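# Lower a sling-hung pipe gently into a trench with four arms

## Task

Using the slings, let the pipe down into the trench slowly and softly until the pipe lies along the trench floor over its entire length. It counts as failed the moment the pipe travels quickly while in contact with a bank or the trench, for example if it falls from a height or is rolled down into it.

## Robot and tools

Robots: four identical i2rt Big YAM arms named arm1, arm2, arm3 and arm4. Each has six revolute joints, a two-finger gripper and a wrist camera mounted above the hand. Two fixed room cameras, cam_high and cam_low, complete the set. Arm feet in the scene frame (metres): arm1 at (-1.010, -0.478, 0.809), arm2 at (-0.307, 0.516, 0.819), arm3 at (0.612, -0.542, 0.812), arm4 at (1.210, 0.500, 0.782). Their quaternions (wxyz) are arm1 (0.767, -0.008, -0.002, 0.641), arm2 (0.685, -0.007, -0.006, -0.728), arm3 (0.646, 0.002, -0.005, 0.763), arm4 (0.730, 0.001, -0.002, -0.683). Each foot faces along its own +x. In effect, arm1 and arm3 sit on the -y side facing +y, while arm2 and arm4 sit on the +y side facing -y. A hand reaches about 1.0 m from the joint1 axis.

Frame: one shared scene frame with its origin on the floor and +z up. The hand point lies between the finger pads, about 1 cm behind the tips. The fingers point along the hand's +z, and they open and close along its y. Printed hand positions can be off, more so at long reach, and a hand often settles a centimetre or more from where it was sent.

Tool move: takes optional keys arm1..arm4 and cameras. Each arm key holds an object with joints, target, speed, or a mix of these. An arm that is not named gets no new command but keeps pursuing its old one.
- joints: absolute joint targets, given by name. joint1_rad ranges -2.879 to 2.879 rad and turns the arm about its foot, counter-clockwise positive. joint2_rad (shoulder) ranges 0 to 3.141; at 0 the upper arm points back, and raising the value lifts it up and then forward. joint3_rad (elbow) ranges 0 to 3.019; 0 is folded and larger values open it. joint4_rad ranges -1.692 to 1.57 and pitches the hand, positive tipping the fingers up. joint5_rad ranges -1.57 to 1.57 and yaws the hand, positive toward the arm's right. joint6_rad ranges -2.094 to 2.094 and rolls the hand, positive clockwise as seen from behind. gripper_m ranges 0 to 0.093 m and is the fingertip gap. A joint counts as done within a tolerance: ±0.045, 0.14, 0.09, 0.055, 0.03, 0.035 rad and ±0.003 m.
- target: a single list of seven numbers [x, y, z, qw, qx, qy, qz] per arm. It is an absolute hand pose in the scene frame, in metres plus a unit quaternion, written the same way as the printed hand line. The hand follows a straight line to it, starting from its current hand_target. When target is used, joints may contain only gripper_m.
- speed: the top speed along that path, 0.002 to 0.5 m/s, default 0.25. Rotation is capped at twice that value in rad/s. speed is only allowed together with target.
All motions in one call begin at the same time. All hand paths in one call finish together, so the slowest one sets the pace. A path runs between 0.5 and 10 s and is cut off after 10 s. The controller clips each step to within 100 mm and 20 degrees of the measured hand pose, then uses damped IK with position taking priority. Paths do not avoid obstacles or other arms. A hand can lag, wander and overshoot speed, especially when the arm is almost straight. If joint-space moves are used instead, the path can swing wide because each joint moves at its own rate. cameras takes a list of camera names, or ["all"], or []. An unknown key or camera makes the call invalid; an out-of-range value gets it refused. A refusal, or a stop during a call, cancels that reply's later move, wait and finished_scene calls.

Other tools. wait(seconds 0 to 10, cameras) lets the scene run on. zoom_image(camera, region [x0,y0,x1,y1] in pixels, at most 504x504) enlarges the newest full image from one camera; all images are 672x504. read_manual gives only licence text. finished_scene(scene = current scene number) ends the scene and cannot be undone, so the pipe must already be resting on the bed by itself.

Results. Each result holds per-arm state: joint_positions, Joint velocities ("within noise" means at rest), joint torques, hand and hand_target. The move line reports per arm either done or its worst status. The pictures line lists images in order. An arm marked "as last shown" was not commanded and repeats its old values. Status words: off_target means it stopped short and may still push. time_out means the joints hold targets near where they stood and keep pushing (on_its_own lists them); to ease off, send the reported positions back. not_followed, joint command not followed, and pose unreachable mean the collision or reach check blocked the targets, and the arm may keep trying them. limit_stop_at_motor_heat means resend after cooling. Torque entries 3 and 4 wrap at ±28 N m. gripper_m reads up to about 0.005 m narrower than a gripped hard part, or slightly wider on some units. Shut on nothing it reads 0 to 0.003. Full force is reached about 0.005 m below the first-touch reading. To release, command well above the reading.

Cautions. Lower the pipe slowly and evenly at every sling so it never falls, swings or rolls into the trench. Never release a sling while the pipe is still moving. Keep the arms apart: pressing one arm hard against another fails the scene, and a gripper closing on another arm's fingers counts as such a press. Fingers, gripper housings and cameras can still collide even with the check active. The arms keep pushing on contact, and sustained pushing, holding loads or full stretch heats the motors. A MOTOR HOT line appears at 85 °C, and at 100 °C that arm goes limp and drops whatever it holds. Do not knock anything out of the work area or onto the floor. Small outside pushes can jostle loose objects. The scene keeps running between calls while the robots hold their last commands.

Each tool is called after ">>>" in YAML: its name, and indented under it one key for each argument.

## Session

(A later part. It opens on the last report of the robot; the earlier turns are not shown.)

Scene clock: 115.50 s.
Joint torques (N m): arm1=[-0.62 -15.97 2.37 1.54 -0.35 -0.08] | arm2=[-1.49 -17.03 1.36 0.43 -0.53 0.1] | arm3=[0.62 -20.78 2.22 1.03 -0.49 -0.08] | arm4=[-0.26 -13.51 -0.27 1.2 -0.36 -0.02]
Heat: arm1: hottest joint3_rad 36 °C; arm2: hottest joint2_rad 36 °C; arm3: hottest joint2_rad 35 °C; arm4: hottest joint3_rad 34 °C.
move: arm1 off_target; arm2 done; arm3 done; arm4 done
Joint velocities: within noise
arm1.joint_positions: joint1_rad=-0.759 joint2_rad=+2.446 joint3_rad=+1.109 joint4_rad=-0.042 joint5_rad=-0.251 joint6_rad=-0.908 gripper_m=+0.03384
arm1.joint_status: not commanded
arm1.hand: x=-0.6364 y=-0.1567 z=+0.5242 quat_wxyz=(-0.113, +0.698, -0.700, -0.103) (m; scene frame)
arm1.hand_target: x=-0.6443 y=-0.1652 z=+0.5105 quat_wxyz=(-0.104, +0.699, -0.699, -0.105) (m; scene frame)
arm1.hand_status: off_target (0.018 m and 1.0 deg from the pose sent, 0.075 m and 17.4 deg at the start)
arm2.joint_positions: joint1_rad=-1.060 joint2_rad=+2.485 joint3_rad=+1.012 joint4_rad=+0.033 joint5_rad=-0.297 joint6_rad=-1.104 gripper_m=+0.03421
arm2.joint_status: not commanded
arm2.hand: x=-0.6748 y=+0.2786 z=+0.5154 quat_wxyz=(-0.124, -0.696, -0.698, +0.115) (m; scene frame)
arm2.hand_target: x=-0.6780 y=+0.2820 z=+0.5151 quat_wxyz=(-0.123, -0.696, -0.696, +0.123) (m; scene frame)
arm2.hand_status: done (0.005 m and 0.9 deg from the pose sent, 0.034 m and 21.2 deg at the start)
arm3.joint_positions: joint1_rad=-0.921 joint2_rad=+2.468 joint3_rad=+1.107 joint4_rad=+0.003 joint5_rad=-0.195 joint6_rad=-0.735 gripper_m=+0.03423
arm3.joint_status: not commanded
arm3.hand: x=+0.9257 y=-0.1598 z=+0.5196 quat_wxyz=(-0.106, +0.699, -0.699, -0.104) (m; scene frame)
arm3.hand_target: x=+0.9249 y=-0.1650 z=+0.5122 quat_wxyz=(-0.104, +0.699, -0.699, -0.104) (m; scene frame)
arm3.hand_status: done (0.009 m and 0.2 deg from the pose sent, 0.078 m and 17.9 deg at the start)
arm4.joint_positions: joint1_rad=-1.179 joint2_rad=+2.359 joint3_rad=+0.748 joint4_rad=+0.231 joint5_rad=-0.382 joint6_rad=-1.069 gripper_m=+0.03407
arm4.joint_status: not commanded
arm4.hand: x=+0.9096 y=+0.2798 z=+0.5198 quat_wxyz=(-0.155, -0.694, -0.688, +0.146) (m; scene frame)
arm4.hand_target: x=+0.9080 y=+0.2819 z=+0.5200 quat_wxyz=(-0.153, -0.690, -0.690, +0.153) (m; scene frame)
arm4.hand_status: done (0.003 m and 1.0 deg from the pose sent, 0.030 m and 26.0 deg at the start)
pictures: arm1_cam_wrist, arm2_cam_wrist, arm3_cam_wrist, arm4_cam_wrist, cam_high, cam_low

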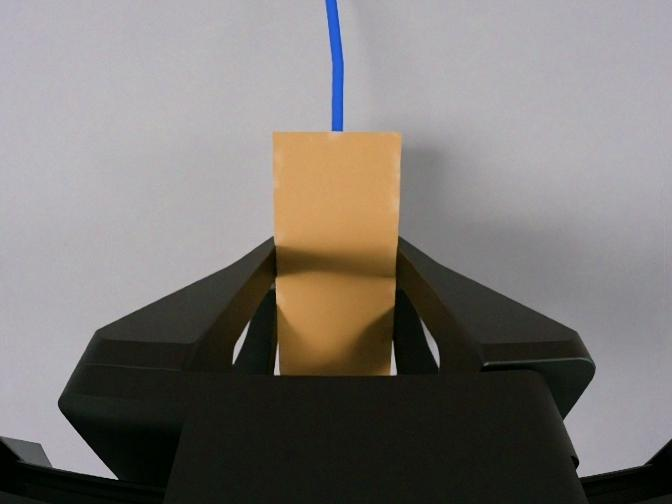

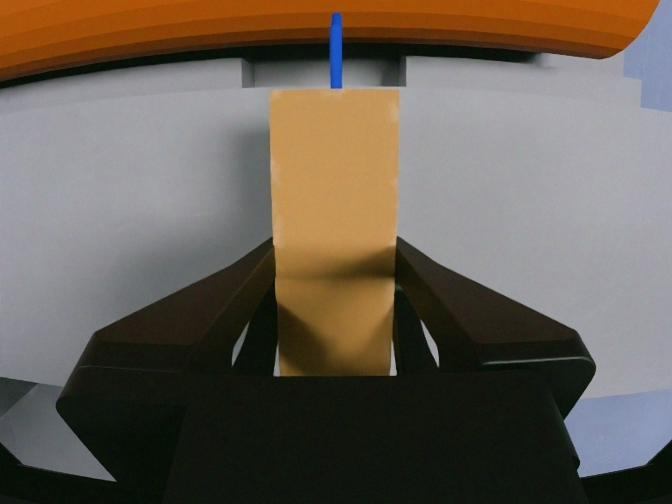

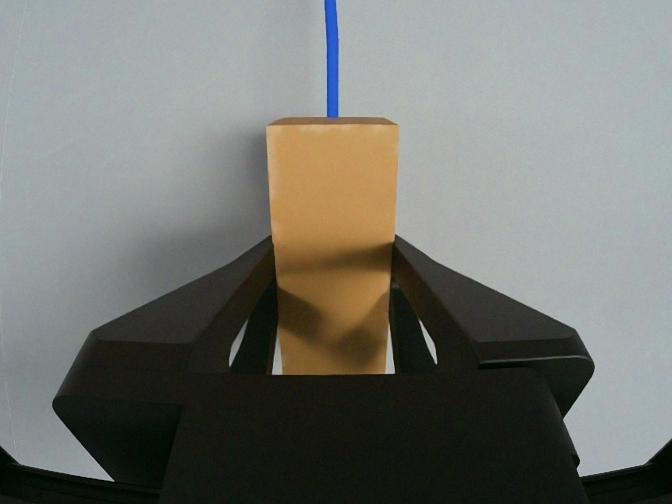

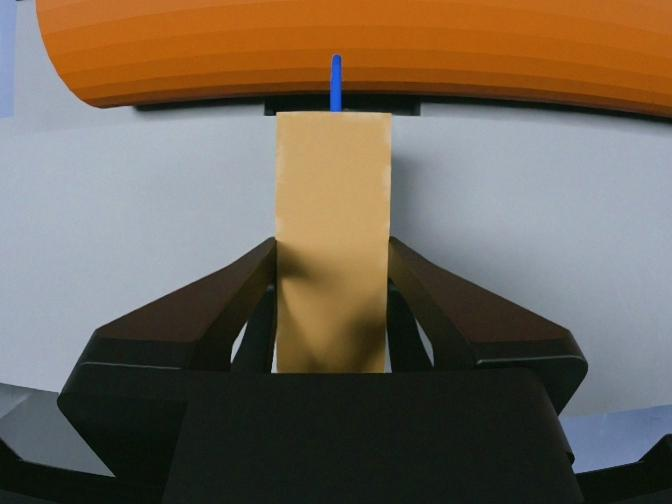

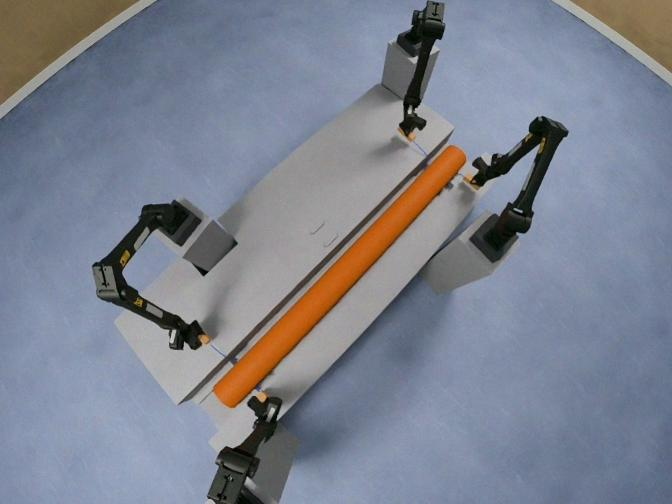

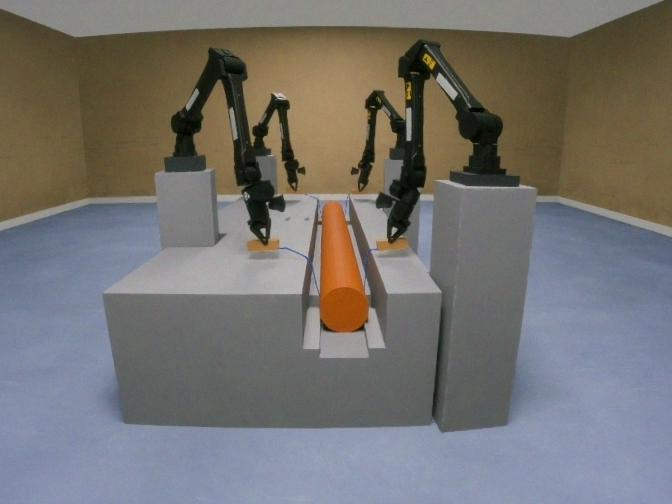

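>>> move:
  arm1: {"target": [-0.644, -0.165, 0.466, -0.1045, 0.6993, -0.6993, -0.1045], "speed": 0.05}
  arm2: {"target": [-0.678, 0.282, 0.474, 0.1228, 0.6964, 0.6964, -0.1228], "speed": 0.05}
  arm3: {"target": [0.925, -0.165, 0.470, -0.1045, 0.6993, -0.6993, -0.1045], "speed": 0.05}
  arm4: {"target": [0.908, 0.282, 0.478, 0.153, 0.6904, 0.6904, -0.153], "speed": 0.05}
  cameras: ["all"]

Scene clock: 132.70 s.
Joint torques (N m): arm1=[-1.03 -14.8 3.96 1.55 -0.05 -0.07] | arm2=[-1.38 -15.44 3.21 0.64 -0.21 0.1] | arm3=[0.56 -19.66 3.47 1.26 -0.44 -0.07] | arm4=[0.21 -11.4 1.1 1.17 0.06 0.02]
Heat: arm1: hottest joint2_rad 34 °C; arm2: hottest joint2_rad 35 °C; arm3: hottest joint2_rad 36 °C; arm4: hottest joint3_rad 32 °C.
move: arm1 off_target; arm2 off_target; arm3 off_target; arm4 off_target
Joint velocities: within noise
arm1.joint_positions: joint1_rad=-0.759 joint2_rad=+2.545 joint3_rad=+1.141 joint4_rad=+0.005 joint5_rad=-0.258 joint6_rad=-0.912 gripper_m=+0.03384
arm1.joint_status: not commanded
arm1.hand: x=-0.6467 y=-0.1636 z=+0.4846 quat_wxyz=(-0.104, +0.699, -0.699, -0.107) (m; scene frame)
arm1.hand_target: x=-0.6446 y=-0.1654 z=+0.4669 quat_wxyz=(-0.104, +0.699, -0.699, -0.105) (m; scene frame)
arm1.hand_status: off_target (0.019 m and 0.3 deg from the pose sent, 0.059 m and 1.0 deg at the start)
arm2.joint_positions: joint1_rad=-1.063 joint2_rad=+2.579 joint3_rad=+1.050 joint4_rad=+0.077 joint5_rad=-0.305 joint6_rad=-1.110 gripper_m=+0.03421
arm2.joint_status: not commanded
arm2.hand: x=-0.6668 y=+0.2818 z=+0.4813 quat_wxyz=(-0.129, -0.695, -0.698, +0.112) (m; scene frame)
arm2.hand_target: x=-0.6778 y=+0.2821 z=+0.4745 quat_wxyz=(-0.123, -0.696, -0.696, +0.123) (m; scene frame)
arm2.hand_status: off_target (0.013 m and 1.5 deg from the pose sent, 0.042 m and 0.9 deg at the start)
arm3.joint_positions: joint1_rad=-0.921 joint2_rad=+2.561 joint3_rad=+1.146 joint4_rad=+0.044 joint5_rad=-0.197 joint6_rad=-0.736 gripper_m=+0.03423
arm3.joint_status: not commanded
arm3.hand: x=+0.9204 y=-0.1649 z=+0.4828 quat_wxyz=(-0.100, +0.700, -0.700, -0.104) (m; scene frame)
arm3.hand_target: x=+0.9247 y=-0.1653 z=+0.4705 quat_wxyz=(-0.105, +0.699, -0.699, -0.104) (m; scene frame)
arm3.hand_status: off_target (0.014 m and 0.5 deg from the pose sent, 0.050 m and 0.2 deg at the start)
arm4.joint_positions: joint1_rad=-1.187 joint2_rad=+2.465 joint3_rad=+0.787 joint4_rad=+0.301 joint5_rad=-0.394 joint6_rad=-1.073 gripper_m=+0.03407
arm4.joint_status: not commanded
arm4.hand: x=+0.9121 y=+0.2818 z=+0.4877 quat_wxyz=(-0.159, -0.694, -0.687, +0.149) (m; scene frame)
arm4.hand_target: x=+0.9082 y=+0.2821 z=+0.4783 quat_wxyz=(-0.153, -0.690, -0.690, +0.153) (m; scene frame)
arm4.hand_status: off_target (0.011 m and 1.0 deg from the pose sent, 0.042 m and 1.0 deg at the start)
pictures: arm1_cam_wrist, arm2_cam_wrist, arm3_cam_wrist, arm4_cam_wrist, cam_high, cam_low

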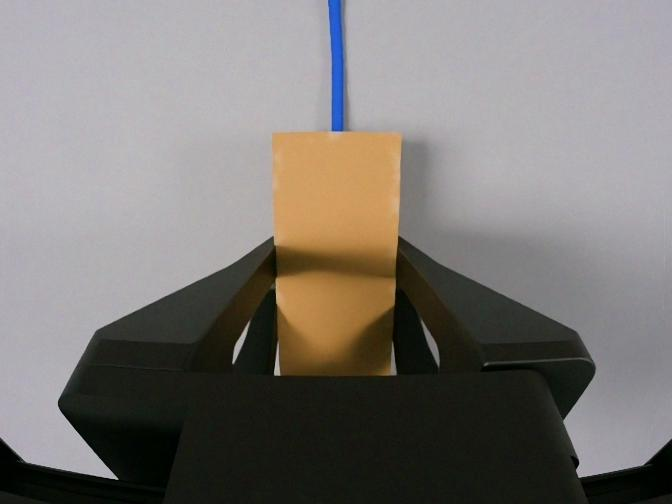

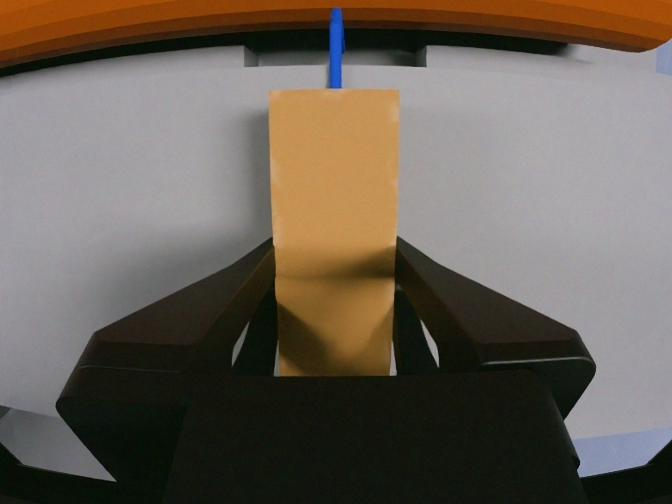

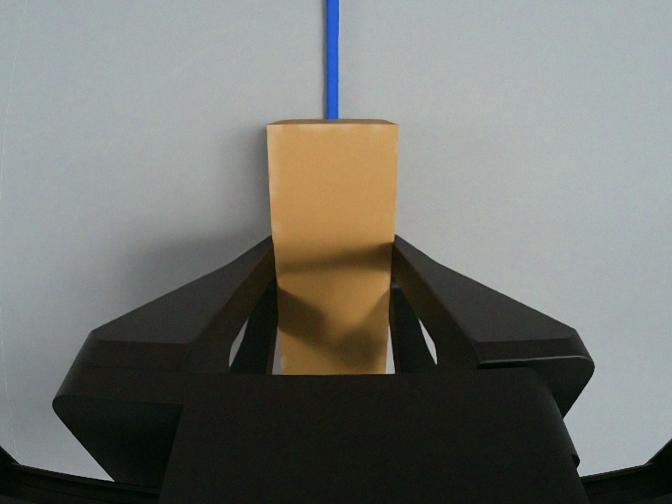

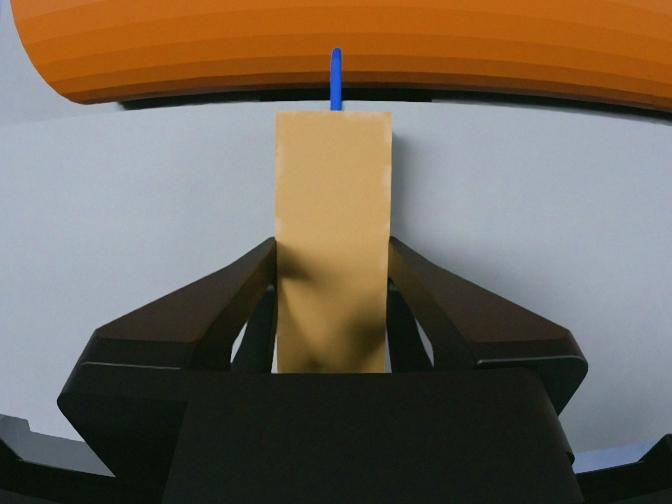

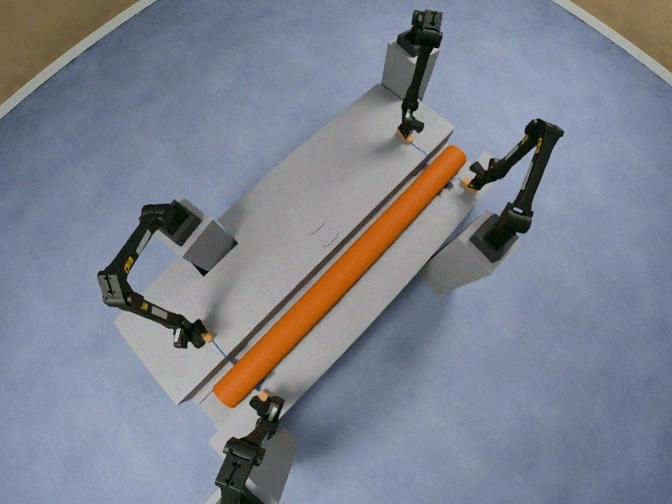

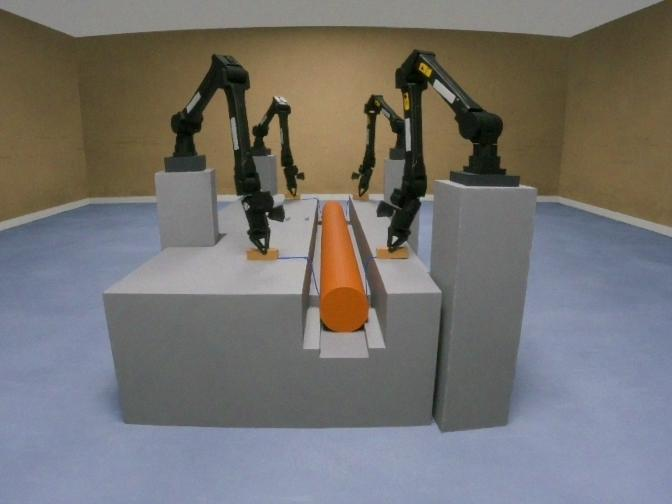

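>>> move:
  arm1: {"target": [-0.644, -0.165, 0.460, -0.1045, 0.6993, -0.6993, -0.1045], "speed": 0.05}
  arm2: {"target": [-0.678, 0.282, 0.472, 0.1228, 0.6964, 0.6964, -0.1228], "speed": 0.05}
  arm3: {"target": [0.925, -0.165, 0.466, -0.1045, 0.6993, -0.6993, -0.1045], "speed": 0.05}
  arm4: {"target": [0.908, 0.282, 0.471, 0.153, 0.6904, 0.6904, -0.153], "speed": 0.05}
  cameras: ["cam_low", "cam_high"]

>>> zoom_image:
  camera: "cam_low"
  region: [200, 130, 460, 370]

Scene clock: 138.43 s.
Joint torques (N m): arm1=[-0.38 -13.8 4.45 1.7 0.07 -0.02] | arm2=[-1.26 -15.09 3.47 0.62 -0.22 0.1] | arm3=[0.56 -18.84 3.82 1.42 -0.44 -0.07] | arm4=[0.44 -10.23 1.8 1.21 0.24 0.05]
Heat: arm1: hottest joint2_rad 34 °C; arm2: hottest joint2_rad 35 °C; arm3: hottest joint2_rad 35 °C; arm4: hottest joint3_rad 32 °C.
move: arm1 off_target; arm2 off_target; arm3 off_target; arm4 off_target
Joint velocities: within noise
arm1.joint_positions: joint1_rad=-0.761 joint2_rad=+2.548 joint3_rad=+1.142 joint4_rad=+0.008 joint5_rad=-0.262 joint6_rad=-0.916 gripper_m=+0.03384
arm1.joint_status: not commanded
arm1.hand: x=-0.6467 y=-0.1638 z=+0.4834 quat_wxyz=(-0.104, +0.700, -0.698, -0.109) (m; scene frame)
arm1.hand_target: x=-0.6449 y=-0.1657 z=+0.4613 quat_wxyz=(-0.104, +0.699, -0.699, -0.105) (m; scene frame)
arm1.hand_status: off_target (0.024 m and 0.5 deg from the pose sent, 0.025 m and 0.3 deg at the start)
arm2.joint_positions: joint1_rad=-1.065 joint2_rad=+2.580 joint3_rad=+1.050 joint4_rad=+0.079 joint5_rad=-0.305 joint6_rad=-1.111 gripper_m=+0.03421
arm2.joint_status: not commanded
arm2.hand: x=-0.6670 y=+0.2822 z=+0.4809 quat_wxyz=(-0.129, -0.695, -0.698, +0.112) (m; scene frame)
arm2.hand_target: x=-0.6778 y=+0.2822 z=+0.4726 quat_wxyz=(-0.123, -0.696, -0.696, +0.123) (m; scene frame)
arm2.hand_status: off_target (0.014 m and 1.4 deg from the pose sent, 0.014 m and 1.5 deg at the start)
arm3.joint_positions: joint1_rad=-0.921 joint2_rad=+2.563 joint3_rad=+1.147 joint4_rad=+0.045 joint5_rad=-0.197 joint6_rad=-0.736 gripper_m=+0.03423
arm3.joint_status: not commanded
arm3.hand: x=+0.9204 y=-0.1649 z=+0.4821 quat_wxyz=(-0.100, +0.700, -0.700, -0.104) (m; scene frame)
arm3.hand_target: x=+0.9244 y=-0.1656 z=+0.4666 quat_wxyz=(-0.104, +0.699, -0.699, -0.104) (m; scene frame)
arm3.hand_status: off_target (0.017 m and 0.5 deg from the pose sent, 0.017 m and 0.5 deg at the start)
arm4.joint_positions: joint1_rad=-1.191 joint2_rad=+2.472 joint3_rad=+0.788 joint4_rad=+0.310 joint5_rad=-0.399 joint6_rad=-1.076 gripper_m=+0.03407
arm4.joint_status: not commanded
arm4.hand: x=+0.9120 y=+0.2825 z=+0.4859 quat_wxyz=(-0.160, -0.693, -0.686, +0.152) (m; scene frame)
arm4.hand_target: x=+0.9083 y=+0.2822 z=+0.4717 quat_wxyz=(-0.153, -0.690, -0.690, +0.153) (m; scene frame)
arm4.hand_status: off_target (0.015 m and 1.0 deg from the pose sent, 0.017 m and 1.0 deg at the start)
pictures: cam_high, cam_low

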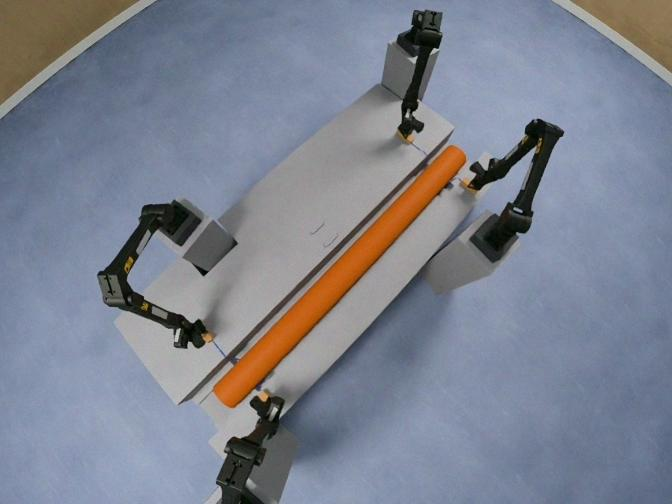

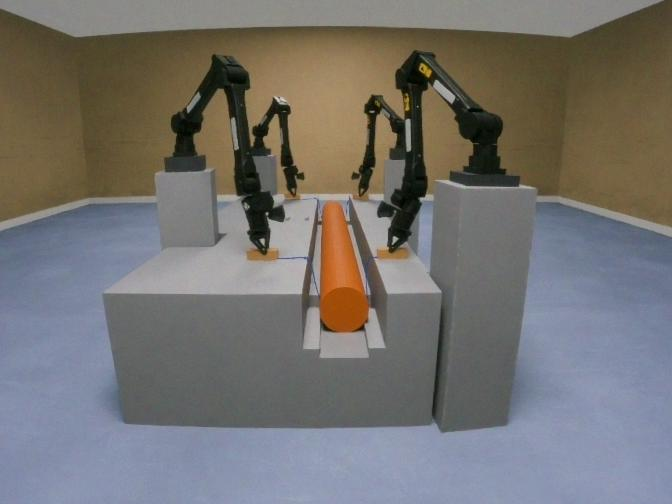

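Scaled by 1.938.

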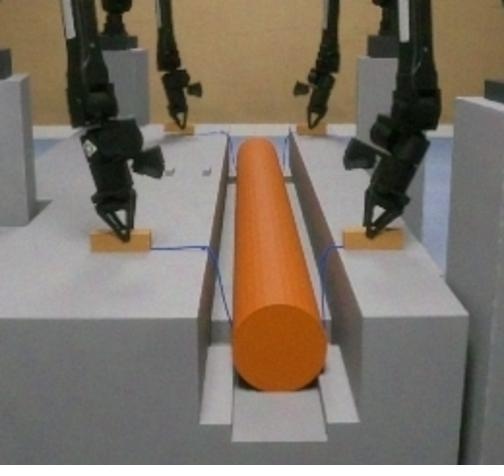

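>>> move:
  arm1: {"target": [-0.644, -0.165, 0.474, -0.1045, 0.6993, -0.6993, -0.1045], "speed": 0.05, "joints": {"gripper_m": 0.07}}
  arm2: {"target": [-0.678, 0.282, 0.480, 0.1228, 0.6964, 0.6964, -0.1228], "speed": 0.05, "joints": {"gripper_m": 0.07}}
  arm3: {"target": [0.925, -0.165, 0.477, -0.1045, 0.6993, -0.6993, -0.1045], "speed": 0.05, "joints": {"gripper_m": 0.07}}
  arm4: {"target": [0.908, 0.282, 0.484, 0.153, 0.6904, 0.6904, -0.153], "speed": 0.05, "joints": {"gripper_m": 0.07}}
  cameras: ["arm1_cam_wrist", "arm2_cam_wrist", "arm3_cam_wrist", "arm4_cam_wrist"]

>>> move:
  arm1: {"target": [-0.644, -0.215, 0.62, -0.1045, 0.6993, -0.6993, -0.1045], "speed": 0.12, "joints": {"gripper_m": 0.09}}
  arm2: {"target": [-0.678, 0.333, 0.62, 0.1228, 0.6964, 0.6964, -0.1228], "speed": 0.12, "joints": {"gripper_m": 0.09}}
  arm3: {"target": [0.925, -0.215, 0.62, -0.1045, 0.6993, -0.6993, -0.1045], "speed": 0.12, "joints": {"gripper_m": 0.09}}
  arm4: {"target": [0.908, 0.345, 0.62, 0.153, 0.6904, 0.6904, -0.153], "speed": 0.12, "joints": {"gripper_m": 0.09}}
  cameras: ["all"]

>>> zoom_image:
  camera: "cam_low"
  region: [200, 130, 460, 370]

Scene clock: 145.13 s.
Joint torques (N m): arm1=[-0.09 -17.73 2.35 0.99 -0.16 -0.03] | arm2=[-1.2 -18.02 1.44 0.23 -0.32 0.11] | arm3=[0.56 -22.12 2.07 0.58 -0.44 -0.06] | arm4=[0.5 -16.15 -1.05 0.57 -0.16 0.06]
Heat: arm1: hottest joint2_rad 34 °C; arm2: hottest joint2_rad 35 °C; arm3: hottest joint2_rad 35 °C; arm4: hottest joint3_rad 32 °C.
move: arm1 done; arm2 done; arm3 done; arm4 done
Joint velocities: within noise
arm1.joint_positions: joint1_rad=-0.760 joint2_rad=+2.561 joint3_rad=+1.154 joint4_rad=+0.014 joint5_rad=-0.256 joint6_rad=-0.916 gripper_m=+0.06993
arm1.joint_status: all done
arm1.hand: x=-0.6433 y=-0.1623 z=+0.4792 quat_wxyz=(-0.107, +0.700, -0.698, -0.105) (m; scene frame)
arm1.hand_target: x=-0.6440 y=-0.1650 z=+0.4741 quat_wxyz=(-0.105, +0.699, -0.699, -0.105) (m; scene frame)
arm1.hand_status: done (0.006 m and 0.4 deg from the pose sent, 0.010 m and 0.5 deg at the start)
arm2.joint_positions: joint1_rad=-1.065 joint2_rad=+2.591 joint3_rad=+1.060 joint4_rad=+0.081 joint5_rad=-0.302 joint6_rad=-1.111 gripper_m=+0.06995
arm2.joint_status: all done
arm2.hand: x=-0.6688 y=+0.2819 z=+0.4768 quat_wxyz=(-0.128, -0.695, -0.698, +0.113) (m; scene frame)
arm2.hand_target: x=-0.6779 y=+0.2821 z=+0.4801 quat_wxyz=(-0.123, -0.696, -0.696, +0.123) (m; scene frame)
arm2.hand_status: done (0.010 m and 1.3 deg from the pose sent, 0.011 m and 1.4 deg at the start)
arm3.joint_positions: joint1_rad=-0.921 joint2_rad=+2.572 joint3_rad=+1.155 joint4_rad=+0.053 joint5_rad=-0.197 joint6_rad=-0.736 gripper_m=+0.06991
arm3.joint_status: all done
arm3.hand: x=+0.9221 y=-0.1631 z=+0.4793 quat_wxyz=(-0.103, +0.700, -0.699, -0.104) (m; scene frame)
arm3.hand_target: x=+0.9250 y=-0.1650 z=+0.4771 quat_wxyz=(-0.105, +0.699, -0.699, -0.104) (m; scene frame)
arm3.hand_status: done (0.004 m and 0.2 deg from the pose sent, 0.007 m and 0.5 deg at the start)
arm4.joint_positions: joint1_rad=-1.191 joint2_rad=+2.498 joint3_rad=+0.806 joint4_rad=+0.310 joint5_rad=-0.388 joint6_rad=-1.076 gripper_m=+0.06991
arm4.joint_status: all done
arm4.hand: x=+0.9114 y=+0.2842 z=+0.4765 quat_wxyz=(-0.156, -0.695, -0.686, +0.147) (m; scene frame)
arm4.hand_target: x=+0.9079 y=+0.2820 z=+0.4839 quat_wxyz=(-0.153, -0.690, -0.690, +0.153) (m; scene frame)
arm4.hand_status: done (0.009 m and 1.1 deg from the pose sent, 0.005 m and 1.0 deg at the start)
pictures: arm1_cam_wrist, arm2_cam_wrist, arm3_cam_wrist, arm4_cam_wrist

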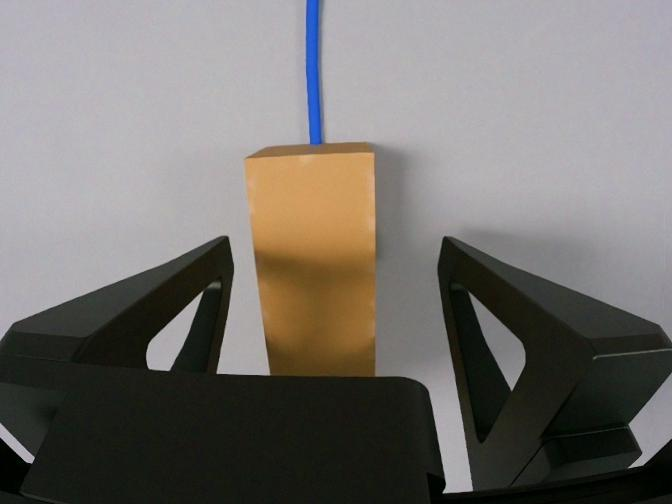

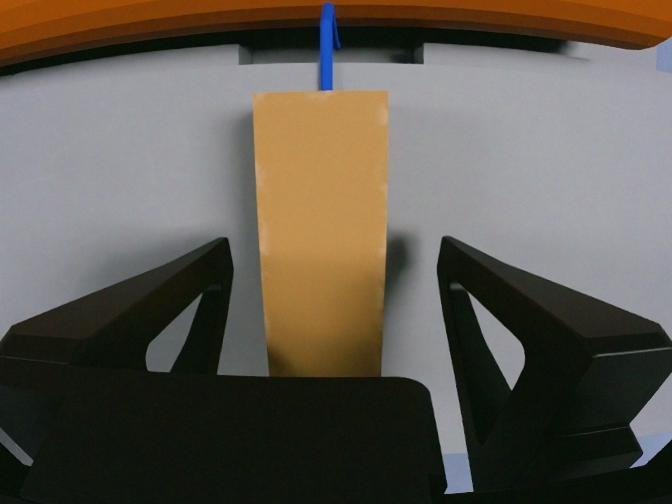

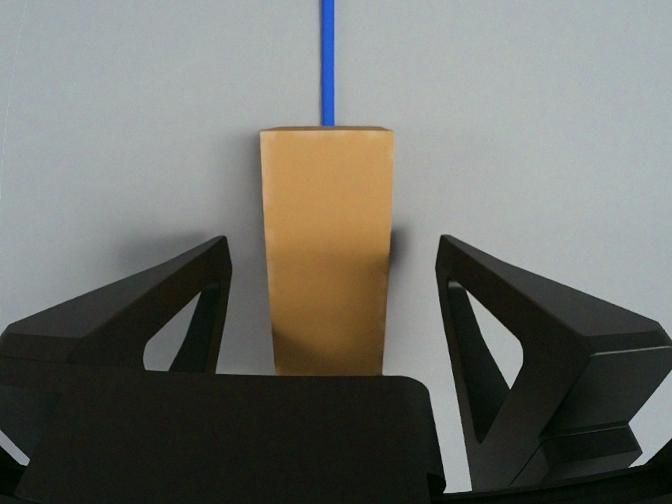

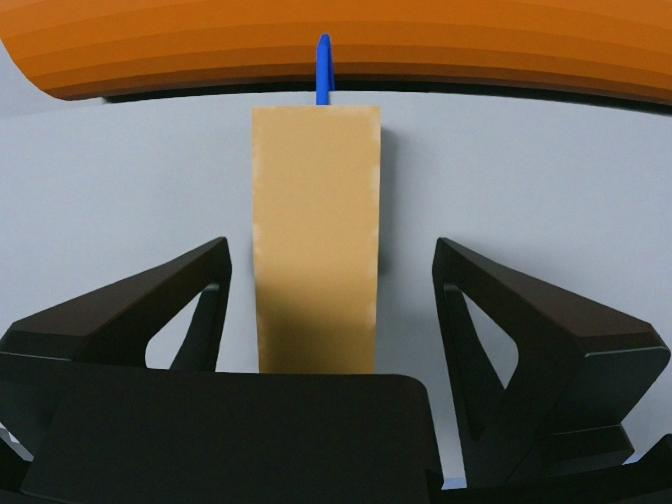

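Scene clock: 147.10 s.
Joint torques (N m): arm1=[-1.03 -17.38 2.91 0.49 -0.38 -0.09] | arm2=[-1.49 -16.09 2.55 -0.69 -0.5 0.04] | arm3=[0.67 -19.96 2.81 0.06 -0.5 -0.06] | arm4=[-0.15 -12.51 1.18 -0.05 -0.32 -0.01]
Heat: arm1: hottest joint2_rad 34 °C; arm2: hottest joint2_rad 35 °C; arm3: hottest joint2_rad 35 °C; arm4: hottest joint3_rad 32 °C.
move: arm1 done; arm2 done; arm3 done; arm4 done
Joint velocities: within noise
arm1.joint_positions: joint1_rad=-0.858 joint2_rad=+2.165 joint3_rad=+0.927 joint4_rad=-0.170 joint5_rad=-0.268 joint6_rad=-1.010 gripper_m=+0.08990
arm1.joint_status: all done
arm1.hand: x=-0.6403 y=-0.2102 z=+0.6199 quat_wxyz=(-0.111, +0.698, -0.700, -0.102) (m; scene frame)
arm1.hand_target: x=-0.6440 y=-0.2149 z=+0.6200 quat_wxyz=(-0.105, +0.699, -0.699, -0.104) (m; scene frame)
arm1.hand_status: done (0.006 m and 0.8 deg from the pose sent, 0.150 m and 0.4 deg at the start)
arm2.joint_positions: joint1_rad=-1.175 joint2_rad=+2.180 joint3_rad=+0.848 joint4_rad=-0.120 joint5_rad=-0.313 joint6_rad=-1.223 gripper_m=+0.08992
arm2.joint_status: all done
arm2.hand: x=-0.6799 y=+0.3277 z=+0.6185 quat_wxyz=(-0.120, -0.694, -0.698, +0.126) (m; scene frame)
arm2.hand_target: x=-0.6779 y=+0.3329 z=+0.6199 quat_wxyz=(-0.123, -0.696, -0.696, +0.123) (m; scene frame)
arm2.hand_status: done (0.006 m and 0.6 deg from the pose sent, 0.152 m and 1.3 deg at the start)
arm3.joint_positions: joint1_rad=-1.002 joint2_rad=+2.168 joint3_rad=+0.898 joint4_rad=-0.102 joint5_rad=-0.212 joint6_rad=-0.817 gripper_m=+0.08989
arm3.joint_status: all done
arm3.hand: x=+0.9244 y=-0.2114 z=+0.6196 quat_wxyz=(-0.108, +0.700, -0.699, -0.104) (m; scene frame)
arm3.hand_target: x=+0.9249 y=-0.2151 z=+0.6199 quat_wxyz=(-0.104, +0.699, -0.699, -0.104) (m; scene frame)
arm3.hand_status: done (0.004 m and 0.4 deg from the pose sent, 0.150 m and 0.2 deg at the start)
arm4.joint_positions: joint1_rad=-1.362 joint2_rad=+2.017 joint3_rad=+0.598 joint4_rad=-0.021 joint5_rad=-0.414 joint6_rad=-1.263 gripper_m=+0.08988
arm4.joint_status: all done
arm4.hand: x=+0.9068 y=+0.3424 z=+0.6169 quat_wxyz=(-0.152, -0.693, -0.688, +0.153) (m; scene frame)
arm4.hand_target: x=+0.9081 y=+0.3449 z=+0.6199 quat_wxyz=(-0.153, -0.690, -0.690, +0.153) (m; scene frame)
arm4.hand_status: done (0.004 m and 0.4 deg from the pose sent, 0.156 m and 1.1 deg at the start)
pictures: arm1_cam_wrist, arm2_cam_wrist, arm3_cam_wrist, arm4_cam_wrist, cam_high, cam_low

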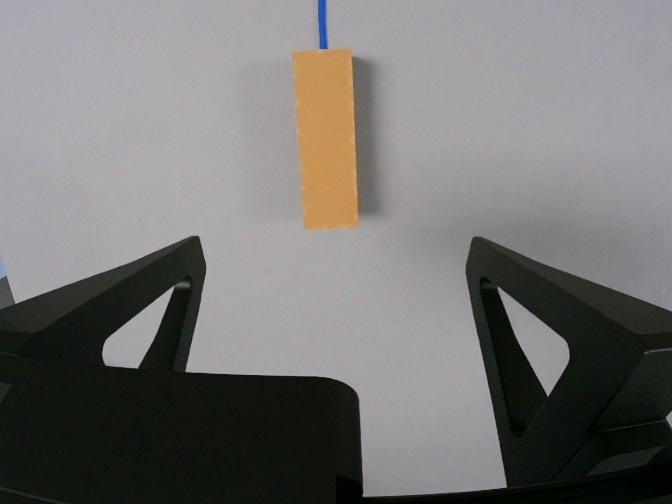

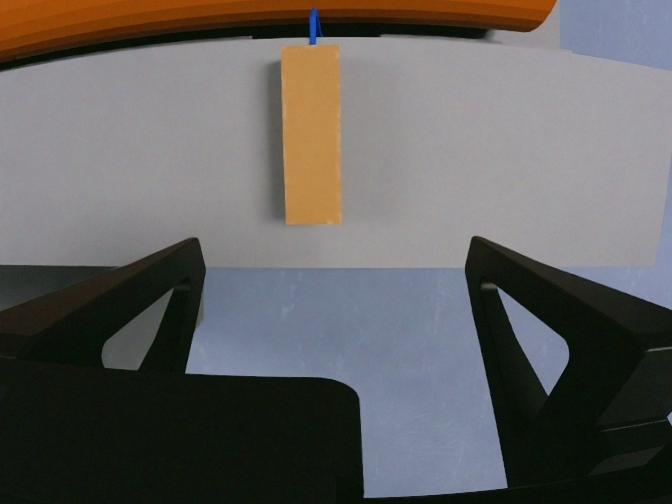

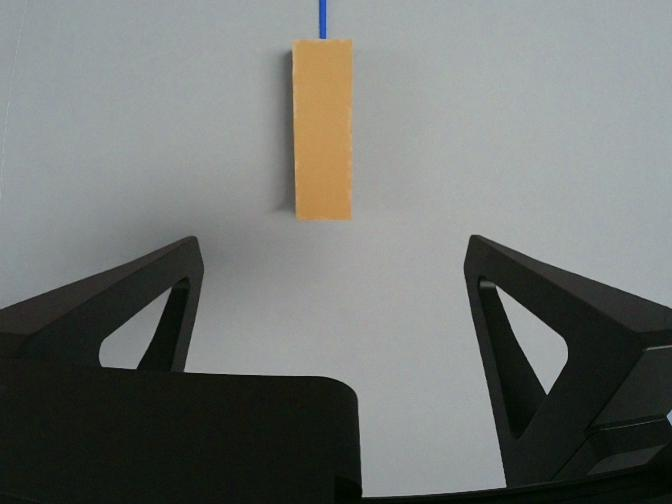

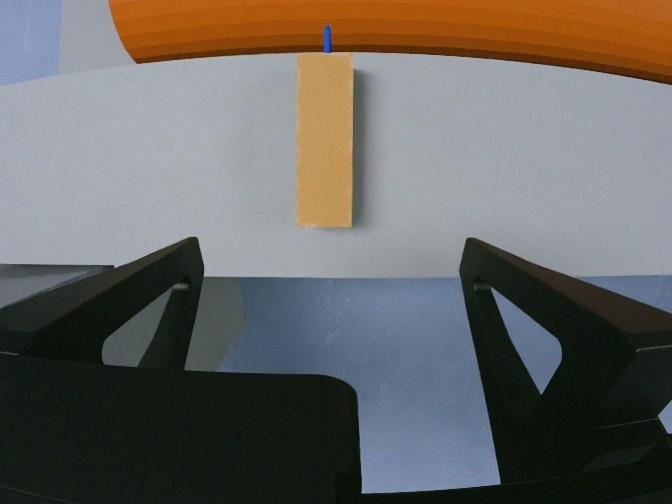

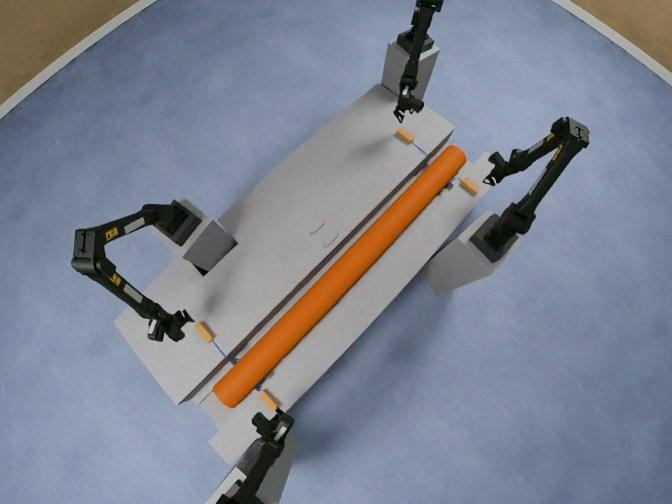

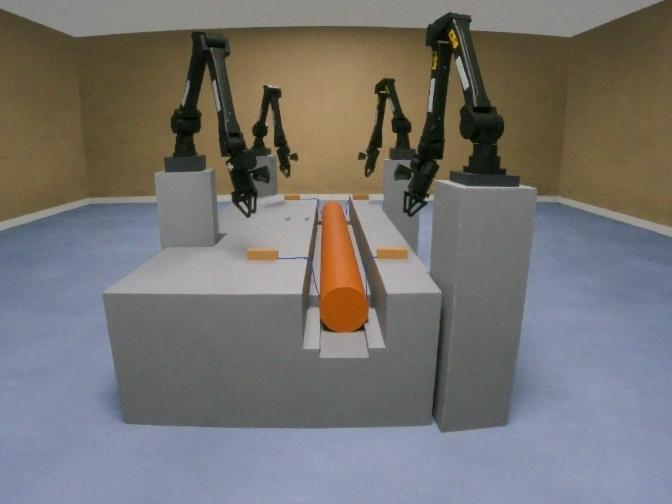

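Scaled by 1.938.

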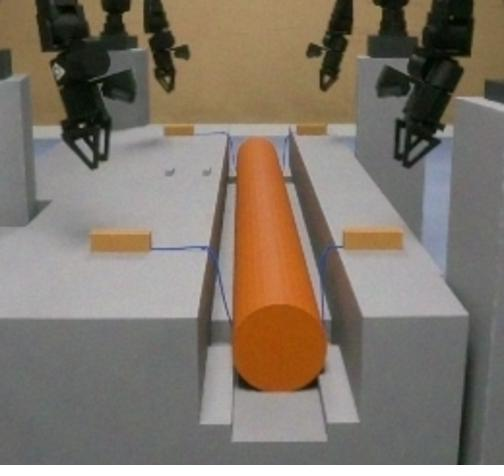

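>>> finished_scene:
  scene: 2

The scene is finished: the task was done.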